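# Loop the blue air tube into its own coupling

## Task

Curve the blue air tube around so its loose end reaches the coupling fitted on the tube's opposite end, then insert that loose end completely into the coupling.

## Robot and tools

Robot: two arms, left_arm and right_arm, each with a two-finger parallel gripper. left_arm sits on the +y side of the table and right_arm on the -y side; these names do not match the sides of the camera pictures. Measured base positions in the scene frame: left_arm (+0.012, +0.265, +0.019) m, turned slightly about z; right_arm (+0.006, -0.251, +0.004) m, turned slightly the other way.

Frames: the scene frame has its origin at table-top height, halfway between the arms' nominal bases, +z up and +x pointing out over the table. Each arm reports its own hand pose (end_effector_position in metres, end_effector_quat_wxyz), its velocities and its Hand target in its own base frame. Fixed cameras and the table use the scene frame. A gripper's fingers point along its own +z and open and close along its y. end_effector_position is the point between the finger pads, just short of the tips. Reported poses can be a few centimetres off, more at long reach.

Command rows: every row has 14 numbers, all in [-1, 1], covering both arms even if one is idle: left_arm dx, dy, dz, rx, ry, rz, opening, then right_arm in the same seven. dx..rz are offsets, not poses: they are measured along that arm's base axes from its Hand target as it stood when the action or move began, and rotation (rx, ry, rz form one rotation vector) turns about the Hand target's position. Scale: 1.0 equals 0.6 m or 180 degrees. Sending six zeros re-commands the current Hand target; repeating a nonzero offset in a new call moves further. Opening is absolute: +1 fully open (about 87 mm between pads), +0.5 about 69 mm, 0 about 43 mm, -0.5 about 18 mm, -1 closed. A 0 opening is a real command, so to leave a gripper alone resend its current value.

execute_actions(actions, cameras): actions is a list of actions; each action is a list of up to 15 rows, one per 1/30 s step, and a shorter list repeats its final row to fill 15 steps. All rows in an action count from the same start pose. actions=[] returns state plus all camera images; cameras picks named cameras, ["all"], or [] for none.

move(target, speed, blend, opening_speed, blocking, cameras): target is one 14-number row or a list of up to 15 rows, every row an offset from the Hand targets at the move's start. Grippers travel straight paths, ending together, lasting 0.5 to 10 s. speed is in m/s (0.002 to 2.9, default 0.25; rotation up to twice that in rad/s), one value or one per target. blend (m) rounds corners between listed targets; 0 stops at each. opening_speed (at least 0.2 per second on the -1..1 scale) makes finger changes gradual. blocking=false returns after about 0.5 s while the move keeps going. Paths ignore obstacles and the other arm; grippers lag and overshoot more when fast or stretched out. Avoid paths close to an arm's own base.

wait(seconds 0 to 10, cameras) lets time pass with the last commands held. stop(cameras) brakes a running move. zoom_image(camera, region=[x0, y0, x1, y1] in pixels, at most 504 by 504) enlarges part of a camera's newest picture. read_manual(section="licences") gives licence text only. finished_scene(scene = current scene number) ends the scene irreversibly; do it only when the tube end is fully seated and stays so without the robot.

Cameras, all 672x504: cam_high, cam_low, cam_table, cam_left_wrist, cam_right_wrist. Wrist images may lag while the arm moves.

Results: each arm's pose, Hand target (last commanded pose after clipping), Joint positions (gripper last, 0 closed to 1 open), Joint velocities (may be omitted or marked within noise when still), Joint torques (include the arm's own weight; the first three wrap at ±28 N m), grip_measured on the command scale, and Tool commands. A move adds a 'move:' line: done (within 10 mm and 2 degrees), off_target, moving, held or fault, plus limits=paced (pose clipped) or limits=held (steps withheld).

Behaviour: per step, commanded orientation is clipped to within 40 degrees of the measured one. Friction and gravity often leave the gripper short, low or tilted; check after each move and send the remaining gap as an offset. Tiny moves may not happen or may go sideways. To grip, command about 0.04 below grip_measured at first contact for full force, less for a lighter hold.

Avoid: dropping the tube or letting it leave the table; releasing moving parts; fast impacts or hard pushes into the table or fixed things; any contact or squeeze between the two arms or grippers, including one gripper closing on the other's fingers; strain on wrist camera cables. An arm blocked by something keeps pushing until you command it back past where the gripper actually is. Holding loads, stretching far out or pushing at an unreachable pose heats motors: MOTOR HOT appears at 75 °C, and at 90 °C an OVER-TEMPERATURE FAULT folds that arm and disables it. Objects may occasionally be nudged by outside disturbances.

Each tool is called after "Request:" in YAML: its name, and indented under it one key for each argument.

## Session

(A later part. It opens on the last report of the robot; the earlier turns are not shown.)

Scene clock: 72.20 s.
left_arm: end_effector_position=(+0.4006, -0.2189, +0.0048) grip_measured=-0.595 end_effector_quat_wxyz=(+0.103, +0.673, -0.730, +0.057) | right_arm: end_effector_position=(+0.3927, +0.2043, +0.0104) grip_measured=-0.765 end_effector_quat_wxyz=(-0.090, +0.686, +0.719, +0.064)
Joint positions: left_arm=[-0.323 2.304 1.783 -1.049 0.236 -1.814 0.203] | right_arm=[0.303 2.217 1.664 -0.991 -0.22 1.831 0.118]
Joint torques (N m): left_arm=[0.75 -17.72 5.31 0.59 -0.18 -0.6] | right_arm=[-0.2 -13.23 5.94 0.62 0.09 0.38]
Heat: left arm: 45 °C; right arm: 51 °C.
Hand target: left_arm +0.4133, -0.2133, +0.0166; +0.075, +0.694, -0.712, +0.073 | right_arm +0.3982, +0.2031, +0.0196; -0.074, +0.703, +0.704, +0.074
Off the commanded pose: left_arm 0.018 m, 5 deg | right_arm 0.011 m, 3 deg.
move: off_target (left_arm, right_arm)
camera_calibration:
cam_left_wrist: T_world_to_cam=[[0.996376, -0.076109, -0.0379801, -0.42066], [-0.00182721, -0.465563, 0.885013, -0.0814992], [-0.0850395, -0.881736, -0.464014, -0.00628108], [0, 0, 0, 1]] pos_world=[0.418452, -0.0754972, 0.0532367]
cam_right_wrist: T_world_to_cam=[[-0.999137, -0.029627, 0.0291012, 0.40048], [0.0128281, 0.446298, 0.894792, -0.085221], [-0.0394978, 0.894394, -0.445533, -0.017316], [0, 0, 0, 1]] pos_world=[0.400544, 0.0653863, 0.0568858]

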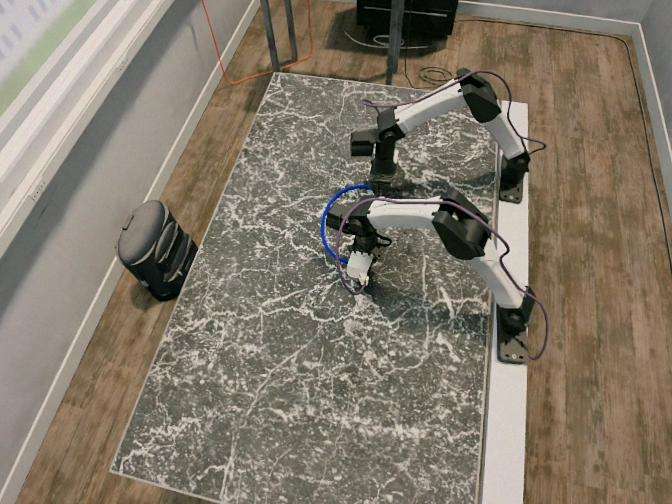

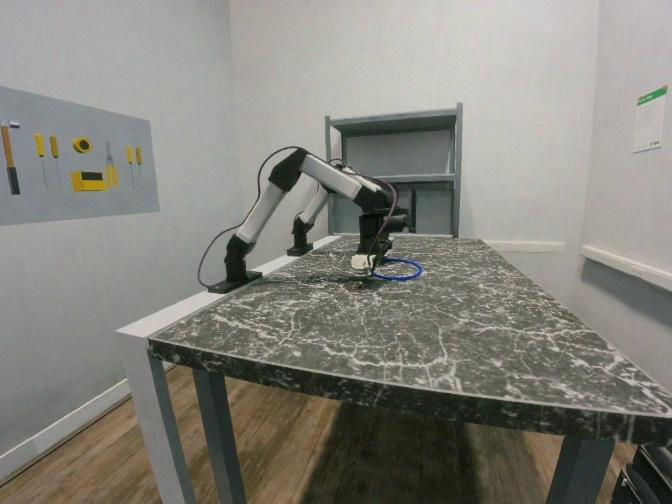

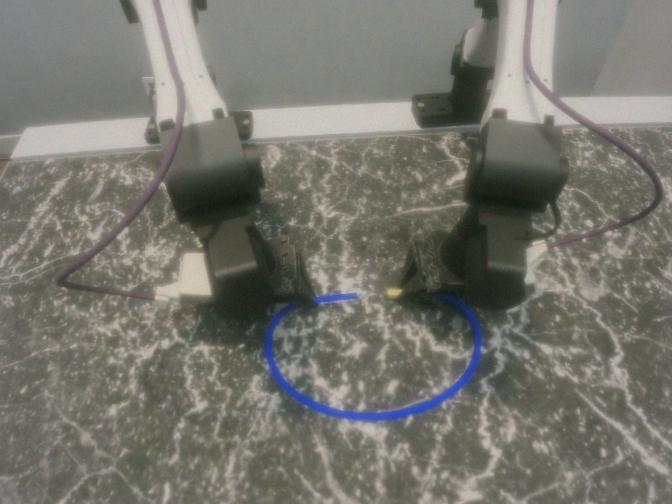

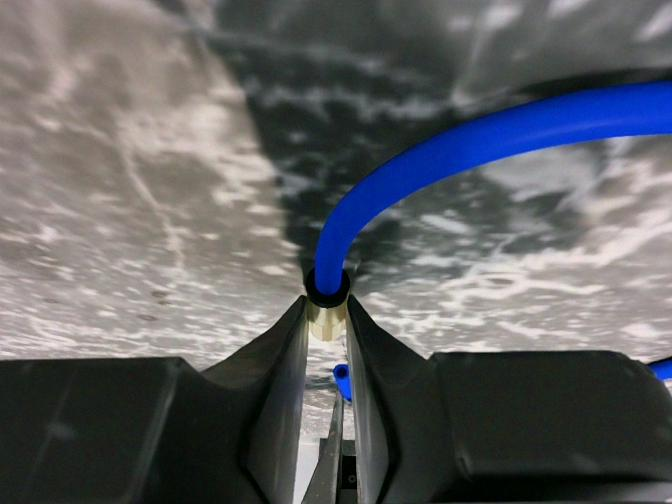

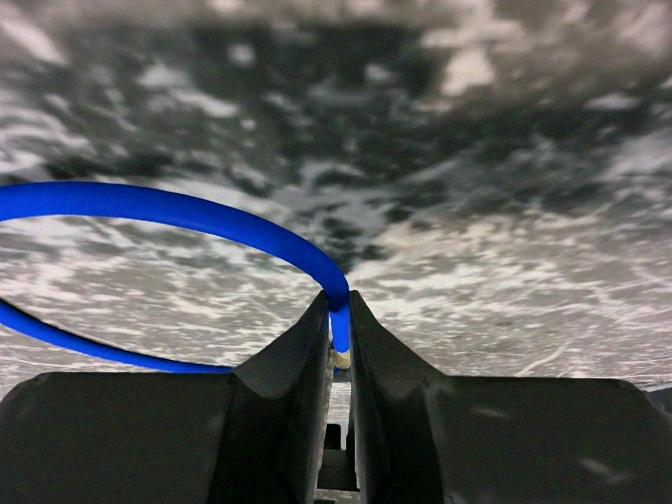

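Request:
move:
  target: [0.004,-0.04,0,0,0,0,-1,0,0.035,-0.009,0,0,0,-1]
  speed: 0.08
  cameras: ["all"]

Request:
zoom_image:
  camera: "cam_left_wrist"
  region: [290, 280, 390, 430]

Request:
zoom_image:
  camera: "cam_table"
  region: [310, 260, 430, 330]

Request:
zoom_image:
  camera: "cam_right_wrist"
  region: [300, 280, 380, 400]

Scene clock: 87.77 s.
left_arm: end_effector_position=(+0.4008, -0.2379, +0.0089) grip_measured=-0.595 end_effector_quat_wxyz=(+0.095, +0.679, -0.726, +0.062) | right_arm: end_effector_position=(+0.3880, +0.2243, +0.0106) grip_measured=-0.765 end_effector_quat_wxyz=(-0.090, +0.686, +0.719, +0.067)
Joint positions: left_arm=[-0.368 2.304 1.803 -1.041 0.225 -1.875 0.203] | right_arm=[0.351 2.217 1.664 -0.976 -0.22 1.881 0.118]
Joint torques (N m): left_arm=[0.34 -14.32 9.47 0.4 -0.12 -0.5] | right_arm=[-0.24 -10.84 8.44 0.64 0.13 0.35]
Heat: left arm: 49 °C; right arm: 54 °C.
Hand target: left_arm +0.4157, -0.2372, +0.0166; +0.075, +0.694, -0.712, +0.073 | right_arm +0.3982, +0.2241, +0.0142; -0.074, +0.703, +0.704, +0.074
Off the commanded pose: left_arm 0.017 m, 4 deg | right_arm 0.011 m, 3 deg.
move: off_target (left_arm, right_arm)
camera_calibration:
cam_left_wrist: T_world_to_cam=[[0.997893, -0.0607643, -0.0227378, -0.419299], [-0.00850433, -0.469946, 0.882654, -0.0923052], [-0.0643194, -0.880601, -0.469473, -0.0291094], [0, 0, 0, 1]] pos_world=[0.415758, -0.0944906, 0.0582735]
cam_right_wrist: T_world_to_cam=[[-0.99927, -0.0284452, 0.0254842, 0.396133], [0.0102263, 0.443622, 0.896156, -0.0926754], [-0.0367966, 0.895762, -0.443008, -0.0367322], [0, 0, 0, 1]] pos_world=[0.39544, 0.0852842, 0.0566838]

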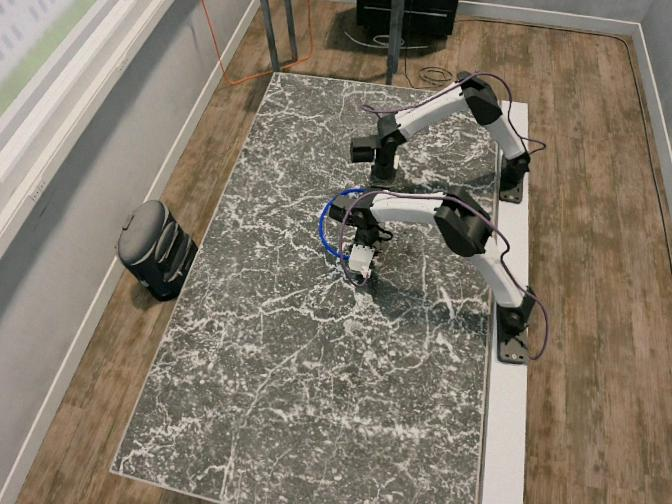

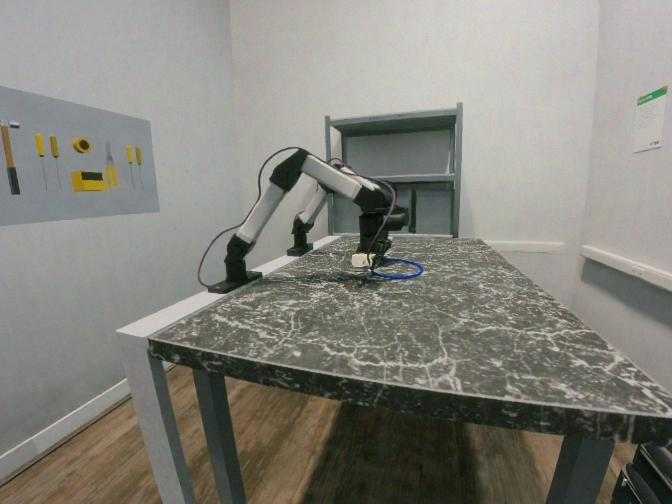

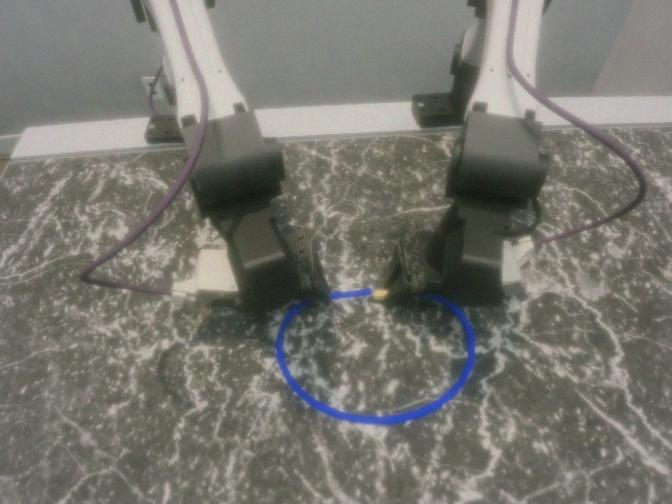

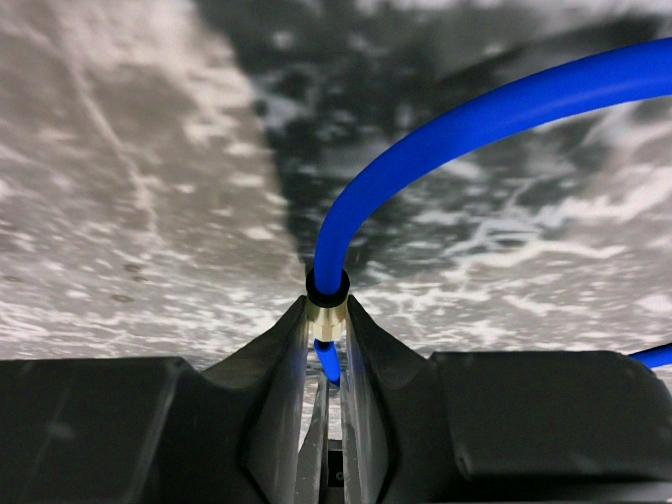

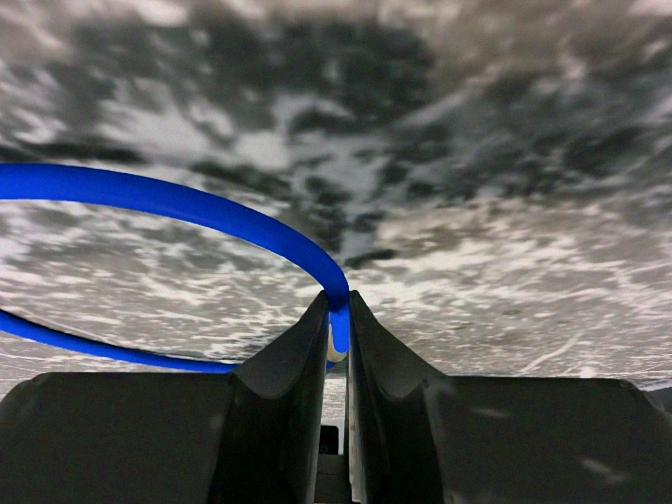

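Scaled by 3.360 from the camera's 672x504 image, which has a finer 960x720 frame.

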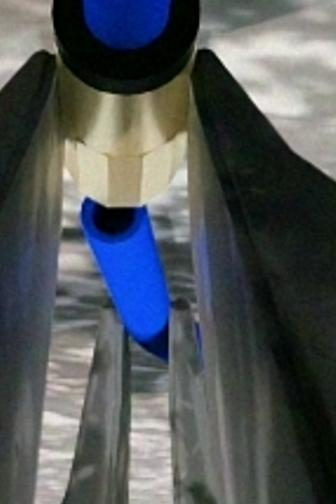

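Scaled by 4.200 from the camera's 672x504 image, which has a finer 960x720 frame.

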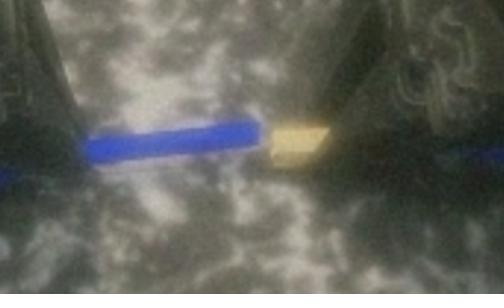

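Scaled by 4.200 from the camera's 672x504 image, which has a finer 960x720 frame.

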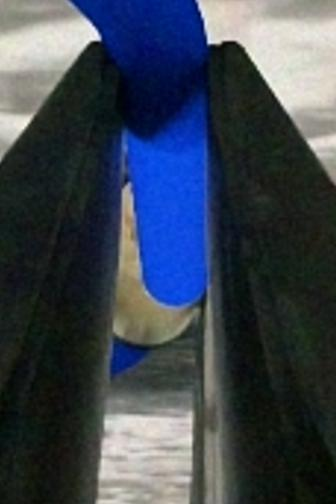

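Request:
move:
  target: [0,0,0.005,0,0,0,-1,0,0,0,0,0,-0.033,-1]
  speed: 0.08
  cameras: ["cam_table","cam_left_wrist","cam_right_wrist"]

Request:
zoom_image:
  camera: "cam_left_wrist"
  region: [290, 280, 390, 430]

Request:
zoom_image:
  camera: "cam_table"
  region: [310, 260, 430, 330]

Request:
zoom_image:
  camera: "cam_right_wrist"
  region: [300, 280, 380, 400]

Scene clock: 97.60 s.
left_arm: end_effector_position=(+0.4028, -0.2387, +0.0107) grip_measured=-0.595 end_effector_quat_wxyz=(+0.093, +0.678, -0.726, +0.065) | right_arm: end_effector_position=(+0.3925, +0.2270, +0.0060) grip_measured=-0.765 end_effector_quat_wxyz=(-0.090, +0.722, +0.682, +0.070)
Joint positions: left_arm=[-0.368 2.304 1.81 -1.041 0.225 -1.875 0.203] | right_arm=[0.357 2.212 1.634 -0.933 -0.22 1.992 0.118]
Joint torques (N m): left_arm=[0.34 -14.61 9.5 0.31 -0.11 -0.49] | right_arm=[-0.08 -13.12 5.91 0.67 0.23 0.39]
Heat: left arm: 50 °C; right arm: 54 °C.
Hand target: left_arm +0.4157, -0.2372, +0.0196; +0.075, +0.694, -0.712, +0.073 | right_arm +0.3982, +0.2242, +0.0142; -0.070, +0.738, +0.667, +0.078
Off the commanded pose: left_arm 0.016 m, 3 deg | right_arm 0.010 m, 4 deg.
move: off_target (left_arm, right_arm)
camera_calibration:
cam_left_wrist: T_world_to_cam=[[0.998018, -0.0608255, -0.0161567, -0.421348], [-0.0141955, -0.467674, 0.883787, -0.0914997], [-0.0613129, -0.881806, -0.467611, -0.0303555], [0, 0, 0, 1]] pos_world=[0.417352, -0.0951884, 0.0598641]
cam_right_wrist: T_world_to_cam=[[-0.996777, 0.0732352, 0.0327378, 0.376646], [0.0615867, 0.437124, 0.89729, -0.108492], [0.0514027, 0.896414, -0.440226, -0.075739], [0, 0, 0, 1]] pos_world=[0.386007, 0.0877344, 0.0516762]
Images, in order (width x height): cam_table 672x504, cam_left_wrist 672x504, cam_right_wrist 672x504.

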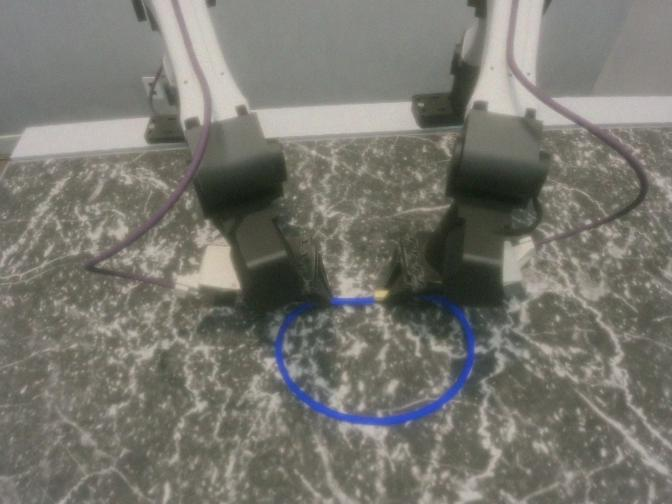

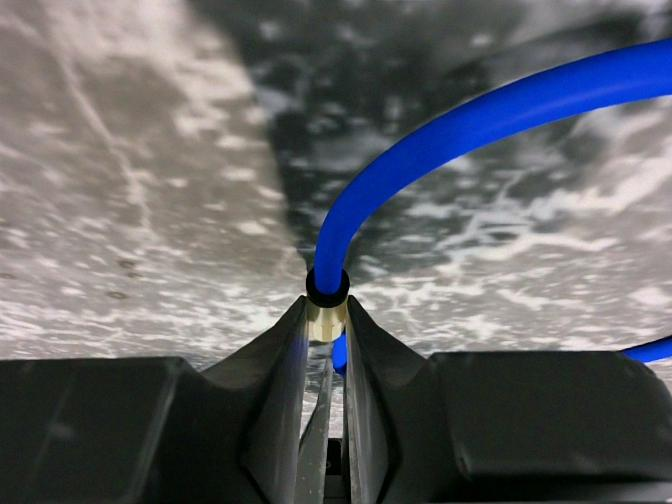

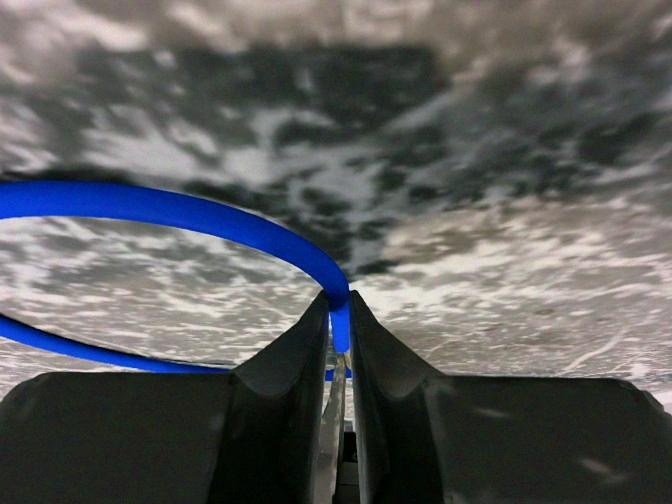

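Scaled by 3.360 from the camera's 672x504 image, which has a finer 960x720 frame.

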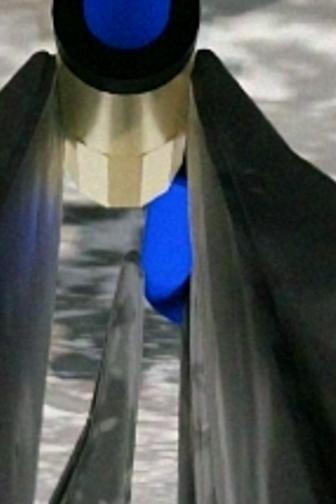

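Scaled by 4.200 from the camera's 672x504 image, which has a finer 960x720 frame.

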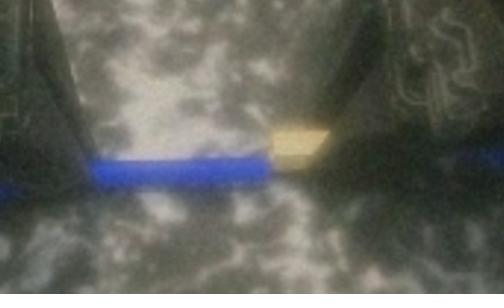

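Scaled by 4.200 from the camera's 672x504 image, which has a finer 960x720 frame.

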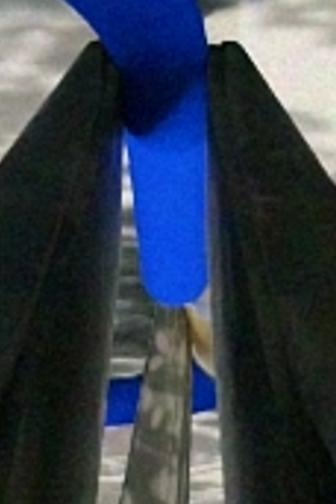

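Request:
move:
  target: [0,0,0.0,0,0,0,-1,-0.012,-0.006,0.008,0,0,0,-1]
  speed: 0.08
  cameras: ["cam_table","cam_left_wrist","cam_right_wrist"]

Request:
zoom_image:
  camera: "cam_left_wrist"
  region: [290, 280, 390, 430]

Request:
zoom_image:
  camera: "cam_table"
  region: [310, 260, 430, 330]

Request:
zoom_image:
  camera: "cam_right_wrist"
  region: [300, 280, 380, 400]

Scene clock: 102.30 s.
left_arm: end_effector_position=(+0.4028, -0.2387, +0.0107) grip_measured=-0.595 end_effector_quat_wxyz=(+0.093, +0.678, -0.726, +0.065) | right_arm: end_effector_position=(+0.3862, +0.2246, +0.0118) grip_measured=-0.765 end_effector_quat_wxyz=(-0.089, +0.722, +0.682, +0.072)
Joint positions: left_arm=[-0.368 2.304 1.81 -1.041 0.225 -1.875 0.203] | right_arm=[0.357 2.174 1.596 -0.927 -0.22 1.993 0.118]
Joint torques (N m): left_arm=[0.32 -14.61 9.5 0.31 -0.12 -0.49] | right_arm=[-0.27 -12.74 5.9 0.64 0.23 0.36]
Heat: left arm: 50 °C; right arm: 55 °C.
Hand target: left_arm +0.4157, -0.2372, +0.0196; +0.075, +0.694, -0.712, +0.073 | right_arm +0.3910, +0.2206, +0.0189; -0.070, +0.738, +0.667, +0.078
Off the commanded pose: left_arm 0.016 m, 3 deg | right_arm 0.010 m, 3 deg.
move: off_target (left_arm, right_arm)
camera_calibration:
cam_left_wrist: T_world_to_cam=[[0.998018, -0.0608255, -0.0161567, -0.421348], [-0.0141955, -0.467674, 0.883787, -0.0914997], [-0.0613129, -0.881806, -0.467611, -0.0303555], [0, 0, 0, 1]] pos_world=[0.417352, -0.0951884, 0.0598641]
cam_right_wrist: T_world_to_cam=[[-0.996819, 0.0746905, 0.0278149, 0.370239], [0.0576798, 0.435197, 0.898486, -0.110348], [0.0550033, 0.897232, -0.438121, -0.0722922], [0, 0, 0, 1]] pos_world=[0.379403, 0.0852328, 0.0571755]
Images, in order (width x height): cam_table 672x504, cam_left_wrist 672x504, cam_right_wrist 672x504.

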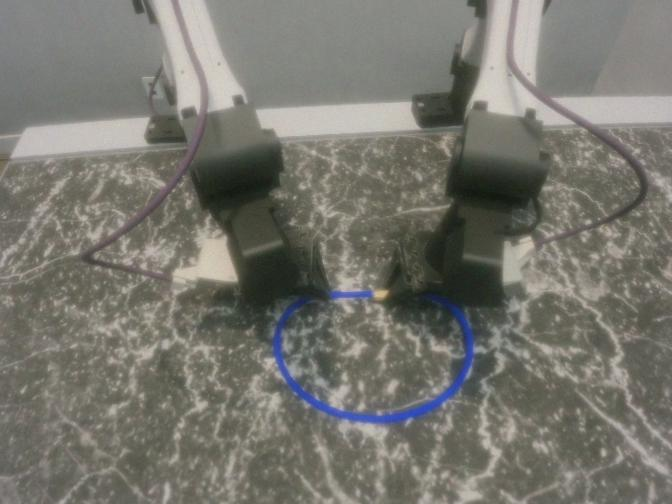

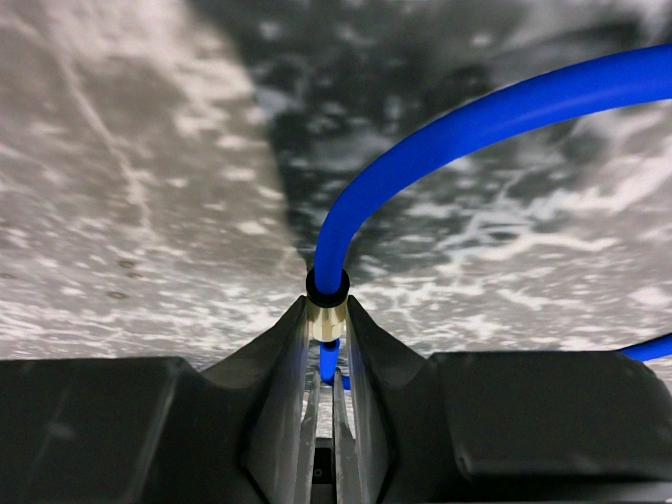

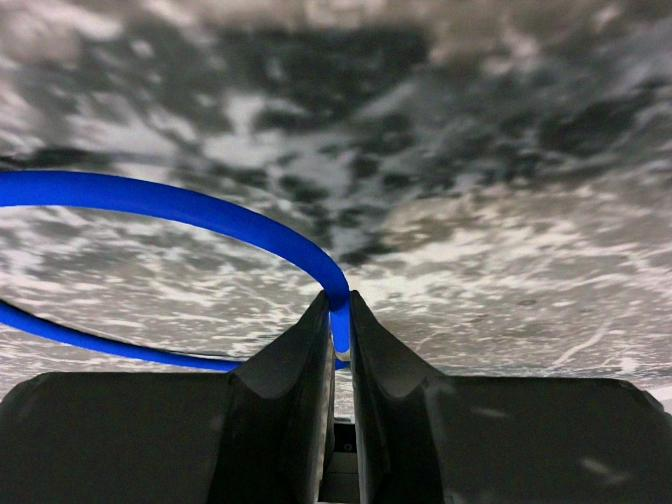

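Scaled by 3.360 from the camera's 672x504 image, which has a finer 960x720 frame.

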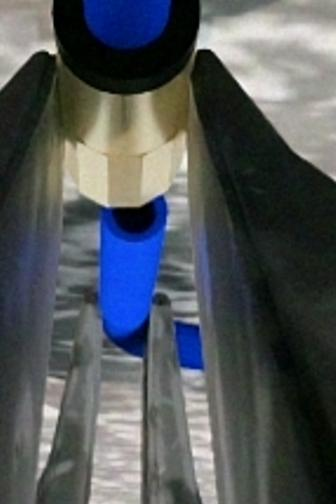

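Scaled by 4.200 from the camera's 672x504 image, which has a finer 960x720 frame.

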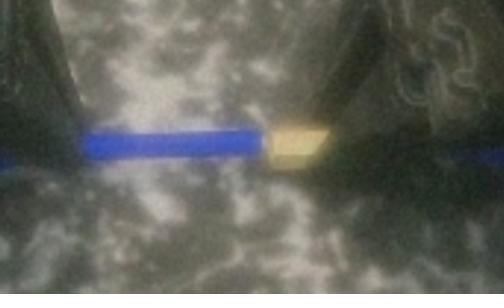

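Scaled by 4.200 from the camera's 672x504 image, which has a finer 960x720 frame.

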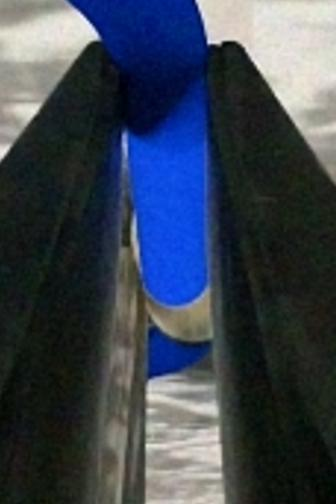

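Request:
move:
  target: [0,0,0.0,0,0,0,-1,0,0,-0.008,0,0,0,-1]
  speed: 0.08
  cameras: ["cam_table","cam_left_wrist","cam_right_wrist"]

Request:
zoom_image:
  camera: "cam_left_wrist"
  region: [290, 280, 390, 430]

Request:
zoom_image:
  camera: "cam_right_wrist"
  region: [300, 280, 380, 400]

Scene clock: 109.37 s.
left_arm: end_effector_position=(+0.4028, -0.2387, +0.0107) grip_measured=-0.595 end_effector_quat_wxyz=(+0.093, +0.678, -0.726, +0.065) | right_arm: end_effector_position=(+0.3865, +0.2247, +0.0095) grip_measured=-0.765 end_effector_quat_wxyz=(-0.088, +0.722, +0.682, +0.075)
Joint positions: left_arm=[-0.368 2.304 1.81 -1.041 0.225 -1.875 0.203] | right_arm=[0.357 2.174 1.586 -0.911 -0.22 1.993 0.118]
Joint torques (N m): left_arm=[0.32 -14.6 9.51 0.31 -0.12 -0.5] | right_arm=[-0.27 -12.19 5.93 0.67 0.23 0.36]
Heat: left arm: 50 °C; right arm: 55 °C.
Hand target: left_arm +0.4157, -0.2372, +0.0196; +0.075, +0.694, -0.712, +0.073 | right_arm +0.3910, +0.2206, +0.0142; -0.070, +0.738, +0.667, +0.078
Off the commanded pose: left_arm 0.016 m, 3 deg | right_arm 0.008 m, 3 deg.
move: off_target (left_arm, right_arm)
camera_calibration:
cam_left_wrist: T_world_to_cam=[[0.998018, -0.0608255, -0.0161567, -0.421348], [-0.0141955, -0.467674, 0.883787, -0.0914997], [-0.0613129, -0.881806, -0.467611, -0.0303555], [0, 0, 0, 1]] pos_world=[0.417352, -0.0951884, 0.0598641]
cam_right_wrist: T_world_to_cam=[[-0.99694, 0.0746127, 0.0233065, 0.370701], [0.0534844, 0.433665, 0.899485, -0.106392], [0.0570058, 0.89798, -0.436329, -0.0744475], [0, 0, 0, 1]] pos_world=[0.379501, 0.085332, 0.054575]
Images, in order (width x height): cam_table 672x504, cam_left_wrist 672x504, cam_right_wrist 672x504.

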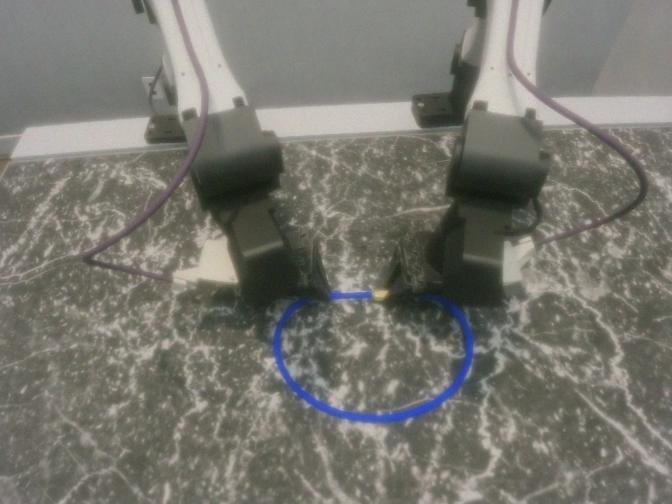

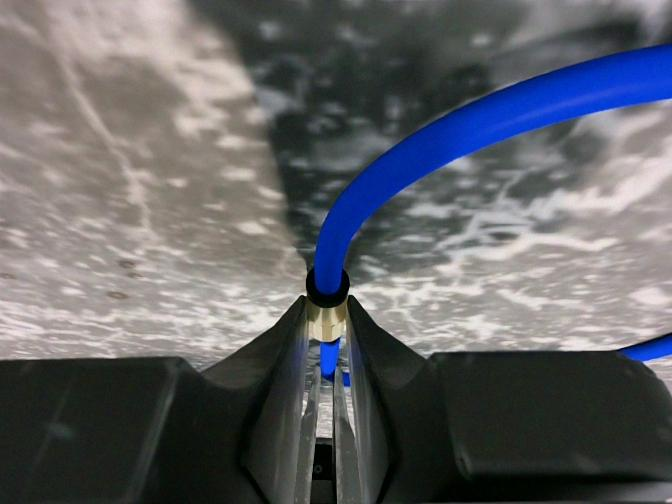

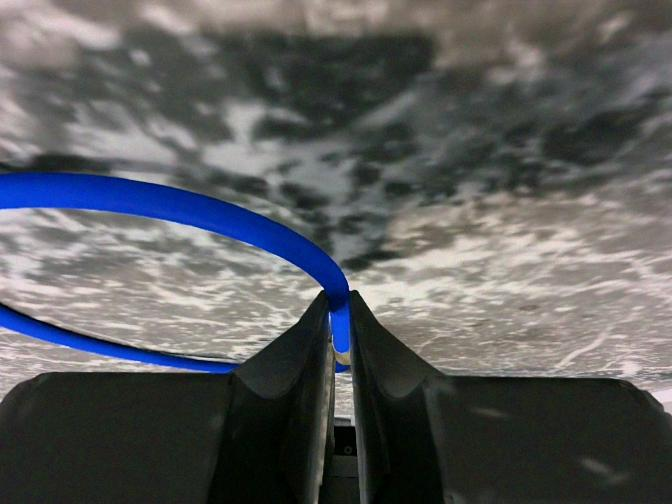

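Scaled by 3.360 from the camera's 672x504 image, which has a finer 960x720 frame.

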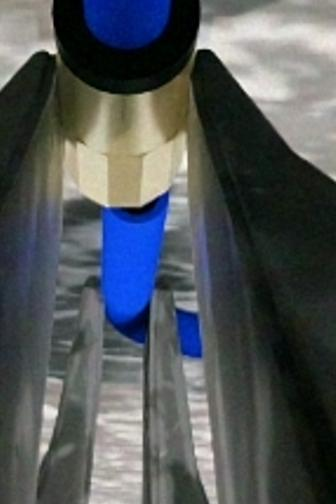

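Scaled by 4.200 from the camera's 672x504 image, which has a finer 960x720 frame.

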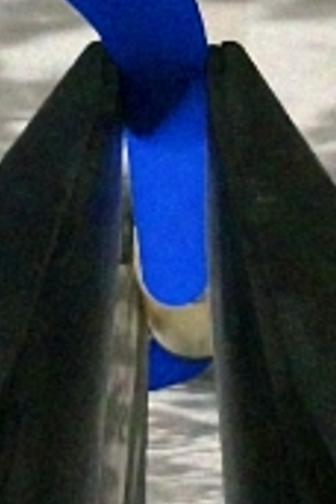

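Request:
zoom_image:
  camera: "cam_table"
  region: [345, 275, 405, 310]

Scaled by 8.400 from the camera's 672x504 image, which has a finer 960x720 frame.

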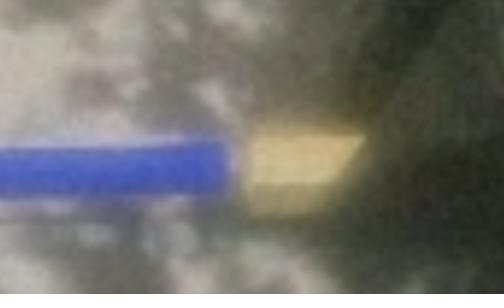

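Request:
move:
  target: [0,-0.015,0.0,0,0,0,-1,0,0.025,0,0,0,0,-1]
  speed: 0.05
  cameras: ["cam_table","cam_left_wrist","cam_right_wrist"]

Request:
zoom_image:
  camera: "cam_left_wrist"
  region: [290, 280, 390, 430]

Request:
zoom_image:
  camera: "cam_right_wrist"
  region: [300, 280, 380, 400]

Request:
zoom_image:
  camera: "cam_table"
  region: [310, 260, 430, 330]

Scene clock: 119.73 s.
left_arm: end_effector_position=(+0.4050, -0.2435, +0.0138) grip_measured=-0.595 end_effector_quat_wxyz=(+0.084, +0.679, -0.726, +0.066) | right_arm: end_effector_position=(+0.3842, +0.2325, +0.0081) grip_measured=-0.765 end_effector_quat_wxyz=(-0.079, +0.727, +0.679, +0.070)
Joint positions: left_arm=[-0.382 2.304 1.826 -1.044 0.208 -1.89 0.203] | right_arm=[0.385 2.174 1.586 -0.907 -0.199 2.032 0.118]
Joint torques (N m): left_arm=[-0.08 -13.42 10.02 0.31 -0.03 -0.53] | right_arm=[0.34 -10.73 8.77 0.59 0.1 0.31]
Heat: left arm: 51 °C; right arm: 55 °C.
Hand target: left_arm +0.4156, -0.2463, +0.0196; +0.075, +0.694, -0.712, +0.073 | right_arm +0.3910, +0.2356, +0.0142; -0.070, +0.738, +0.667, +0.078
Off the commanded pose: left_arm 0.012 m, 3 deg | right_arm 0.010 m, 2 deg.
move: off_target (left_arm)
camera_calibration:
cam_left_wrist: T_world_to_cam=[[0.998251, -0.0591048, -0.00124521, -0.423757], [-0.0271868, -0.477671, 0.878118, -0.0935556], [-0.0524957, -0.876548, -0.478443, -0.0350952], [0, 0, 0, 1]] pos_world=[0.41863, -0.100498, 0.0648341]
cam_right_wrist: T_world_to_cam=[[-0.996117, 0.086133, 0.0181977, 0.364813], [0.0551707, 0.449695, 0.891476, -0.112655], [0.0686021, 0.889019, -0.452702, -0.0841362], [0, 0, 0, 1]] pos_world=[0.375383, 0.0940367, 0.0557018]
Images, in order (width x height): cam_table 672x504, cam_left_wrist 672x504, cam_right_wrist 672x504.

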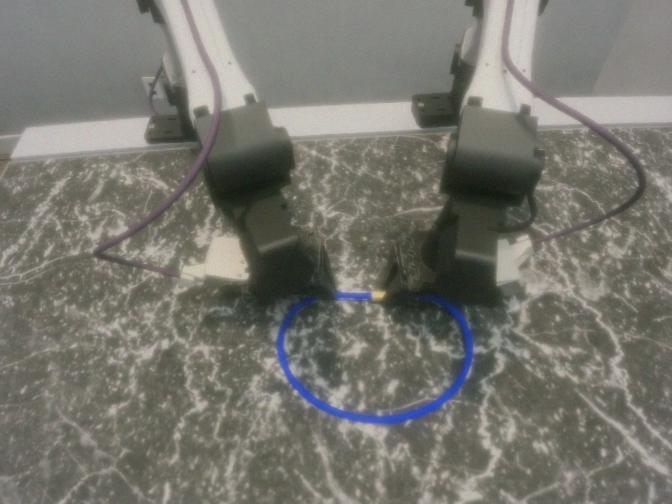

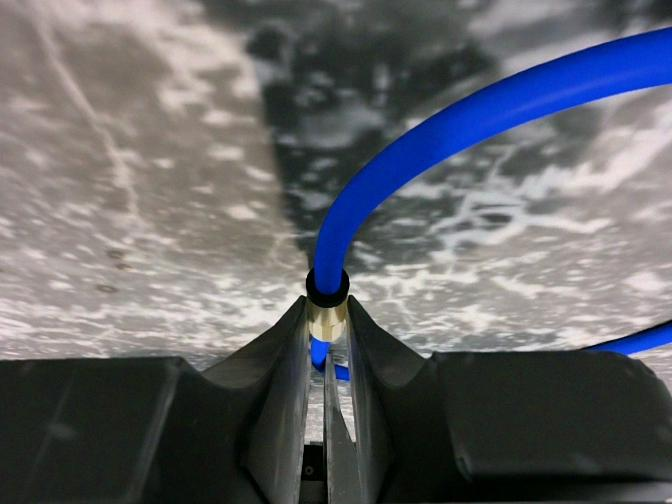

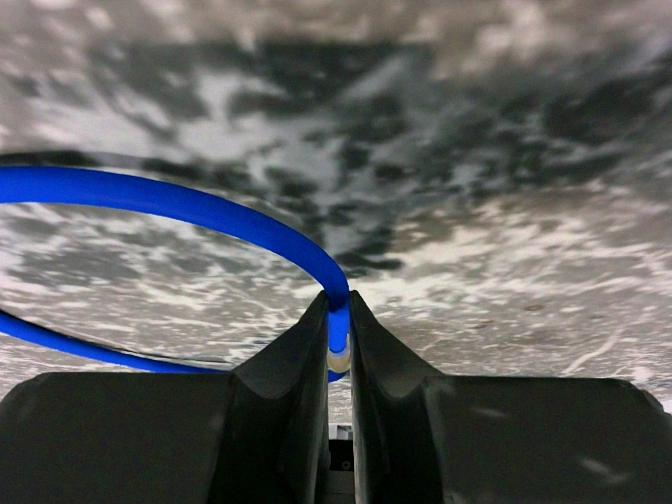

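Scaled by 3.360 from the camera's 672x504 image, which has a finer 960x720 frame.

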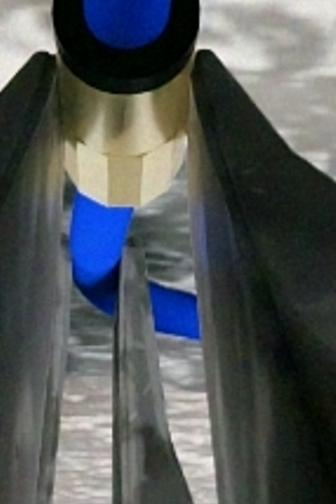

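Scaled by 4.200 from the camera's 672x504 image, which has a finer 960x720 frame.

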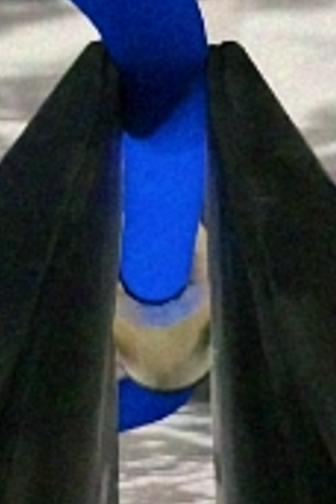

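Scaled by 4.200 from the camera's 672x504 image, which has a finer 960x720 frame.

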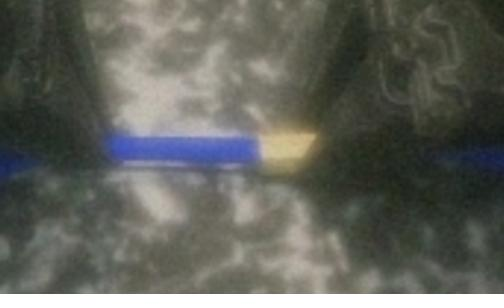

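Request:
move:
  target: [0,0.006,-0.007,0,0,0,-1,-0.002,-0.006,0.006,0,0,0,-1]
  speed: 0.05
  cameras: ["cam_table","cam_left_wrist","cam_right_wrist"]

Request:
zoom_image:
  camera: "cam_right_wrist"
  region: [300, 280, 380, 400]

Request:
zoom_image:
  camera: "cam_table"
  region: [345, 275, 405, 310]

Scene clock: 125.00 s.
left_arm: end_effector_position=(+0.4050, -0.2435, +0.0138) grip_measured=-0.595 end_effector_quat_wxyz=(+0.084, +0.679, -0.726, +0.066) | right_arm: end_effector_position=(+0.3842, +0.2325, +0.0081) grip_measured=-0.765 end_effector_quat_wxyz=(-0.079, +0.727, +0.679, +0.070)
Joint positions: left_arm=[-0.382 2.304 1.826 -1.044 0.208 -1.89 0.203] | right_arm=[0.385 2.174 1.586 -0.907 -0.199 2.032 0.118]
Joint torques (N m): left_arm=[0.54 -13.39 8.4 0.47 -0.03 -0.44] | right_arm=[-0.32 -11.86 8.16 0.5 0.09 0.23]
Heat: left arm: 51 °C; right arm: 54 °C.
Hand target: left_arm +0.4156, -0.2427, +0.0154; +0.075, +0.694, -0.712, +0.073 | right_arm +0.3898, +0.2320, +0.0178; -0.070, +0.738, +0.667, +0.078
Off the commanded pose: left_arm 0.011 m, 3 deg | right_arm 0.011 m, 2 deg.
move: off_target (left_arm, right_arm)
camera_calibration:
cam_left_wrist: T_world_to_cam=[[0.998251, -0.0591048, -0.00124521, -0.423757], [-0.0271868, -0.477671, 0.878118, -0.0935556], [-0.0524957, -0.876548, -0.478443, -0.0350952], [0, 0, 0, 1]] pos_world=[0.41863, -0.100498, 0.0648341]
cam_right_wrist: T_world_to_cam=[[-0.996117, 0.086133, 0.0181977, 0.364813], [0.0551707, 0.449695, 0.891476, -0.112655], [0.0686021, 0.889019, -0.452702, -0.0841362], [0, 0, 0, 1]] pos_world=[0.375383, 0.0940367, 0.0557018]
Images, in order (width x height): cam_table 672x504, cam_left_wrist 672x504, cam_right_wrist 672x504.

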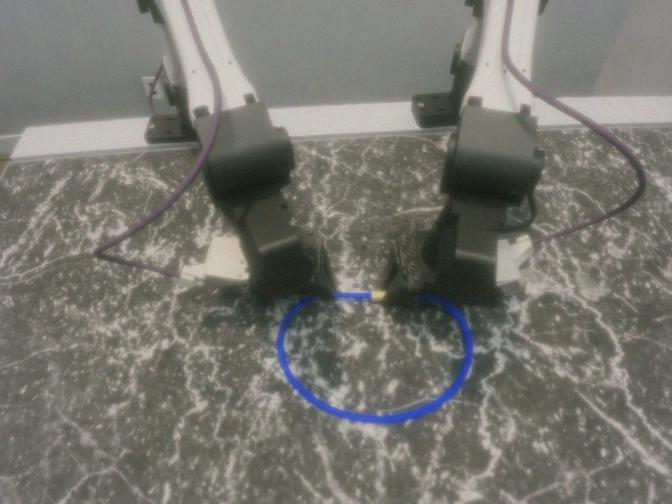

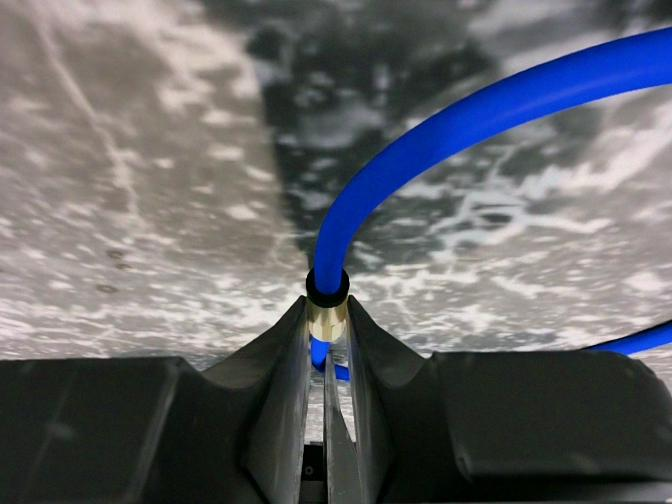

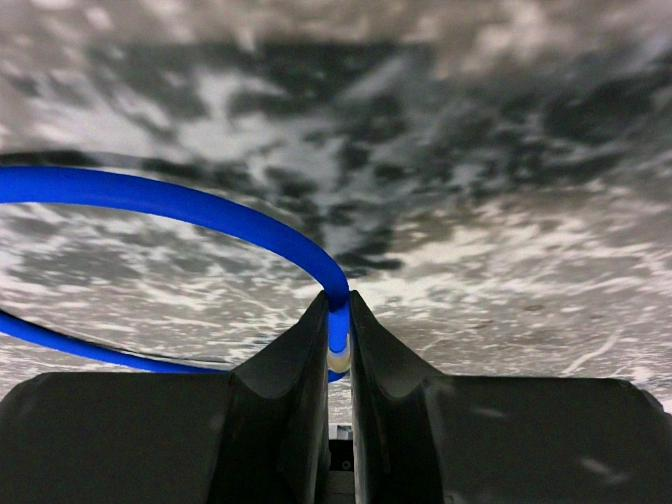

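Scaled by 4.200 from the camera's 672x504 image, which has a finer 960x720 frame.

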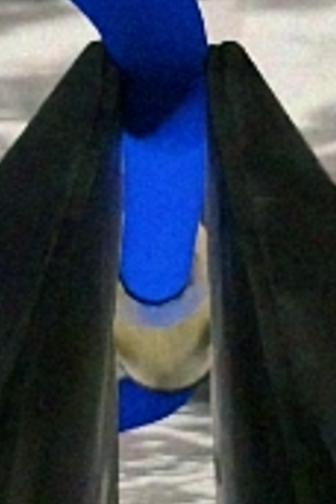

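Scaled by 8.400 from the camera's 672x504 image, which has a finer 960x720 frame.

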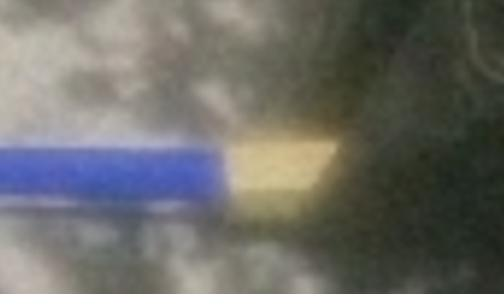

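Request:
move:
  target: [0,0.002,-0.008,0,0,0,-1,-0.0,-0.002,0.004,0,0,0,-1]
  speed: 0.05
  cameras: ["cam_table","cam_right_wrist"]

Request:
zoom_image:
  camera: "cam_right_wrist"
  region: [300, 280, 380, 400]

Request:
zoom_image:
  camera: "cam_table"
  region: [345, 275, 405, 310]

Scene clock: 128.87 s.
left_arm: end_effector_position=(+0.4050, -0.2435, +0.0138) grip_measured=-0.595 end_effector_quat_wxyz=(+0.084, +0.679, -0.726, +0.066) | right_arm: end_effector_position=(+0.3842, +0.2325, +0.0081) grip_measured=-0.765 end_effector_quat_wxyz=(-0.079, +0.727, +0.679, +0.070)
Joint positions: left_arm=[-0.382 2.304 1.826 -1.044 0.208 -1.89 0.203] | right_arm=[0.385 2.174 1.586 -0.907 -0.199 2.032 0.118]
Joint torques (N m): left_arm=[0.75 -13.05 7.12 0.65 -0.03 -0.41] | right_arm=[-0.55 -12.25 8.38 0.42 0.08 0.21]
Heat: left arm: 51 °C; right arm: 54 °C.
Hand target: left_arm +0.4156, -0.2415, +0.0106; +0.075, +0.694, -0.712, +0.073 | right_arm +0.3898, +0.2308, +0.0202; -0.070, +0.738, +0.667, +0.078
Off the commanded pose: left_arm 0.011 m, 3 deg | right_arm 0.013 m, 2 deg.
move: off_target (left_arm, right_arm)
camera_calibration:
cam_right_wrist: T_world_to_cam=[[-0.996117, 0.086133, 0.0181977, 0.364813], [0.0551707, 0.449695, 0.891476, -0.112655], [0.0686021, 0.889019, -0.452702, -0.0841362], [0, 0, 0, 1]] pos_world=[0.375383, 0.0940367, 0.0557018]
Images, in order (width x height): cam_table 672x504, cam_right_wrist 672x504.

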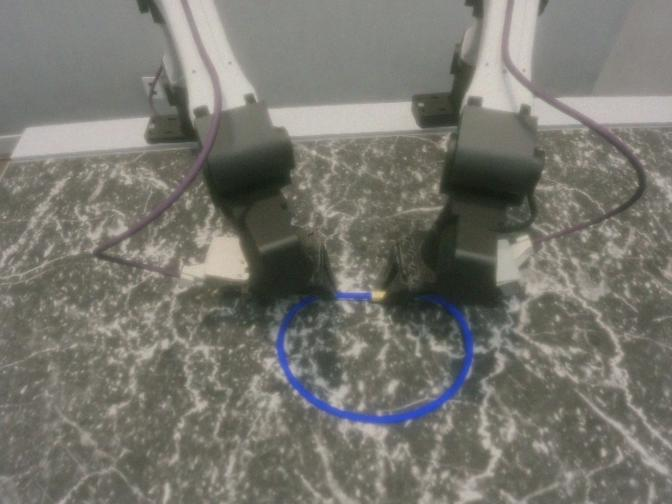

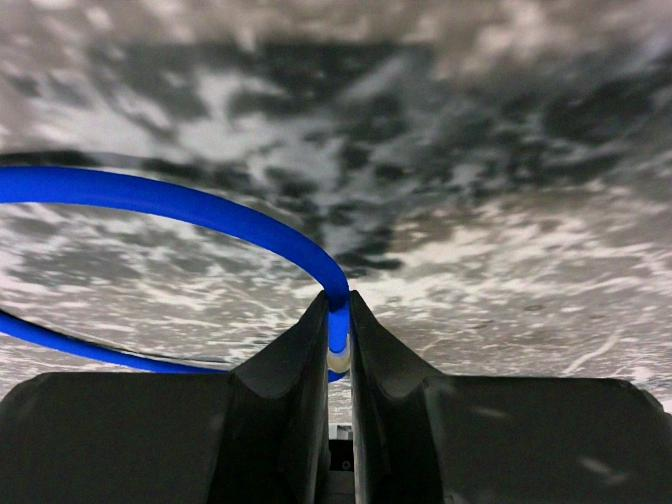

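Scaled by 4.200 from the camera's 672x504 image, which has a finer 960x720 frame.

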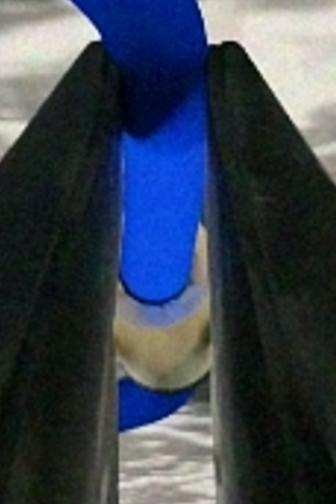

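Scaled by 8.400 from the camera's 672x504 image, which has a finer 960x720 frame.

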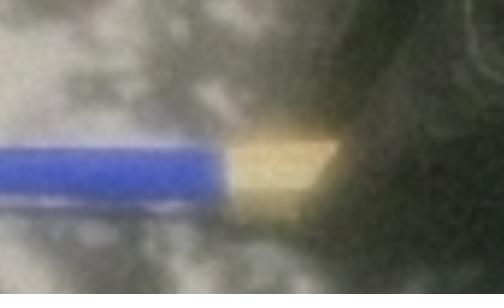

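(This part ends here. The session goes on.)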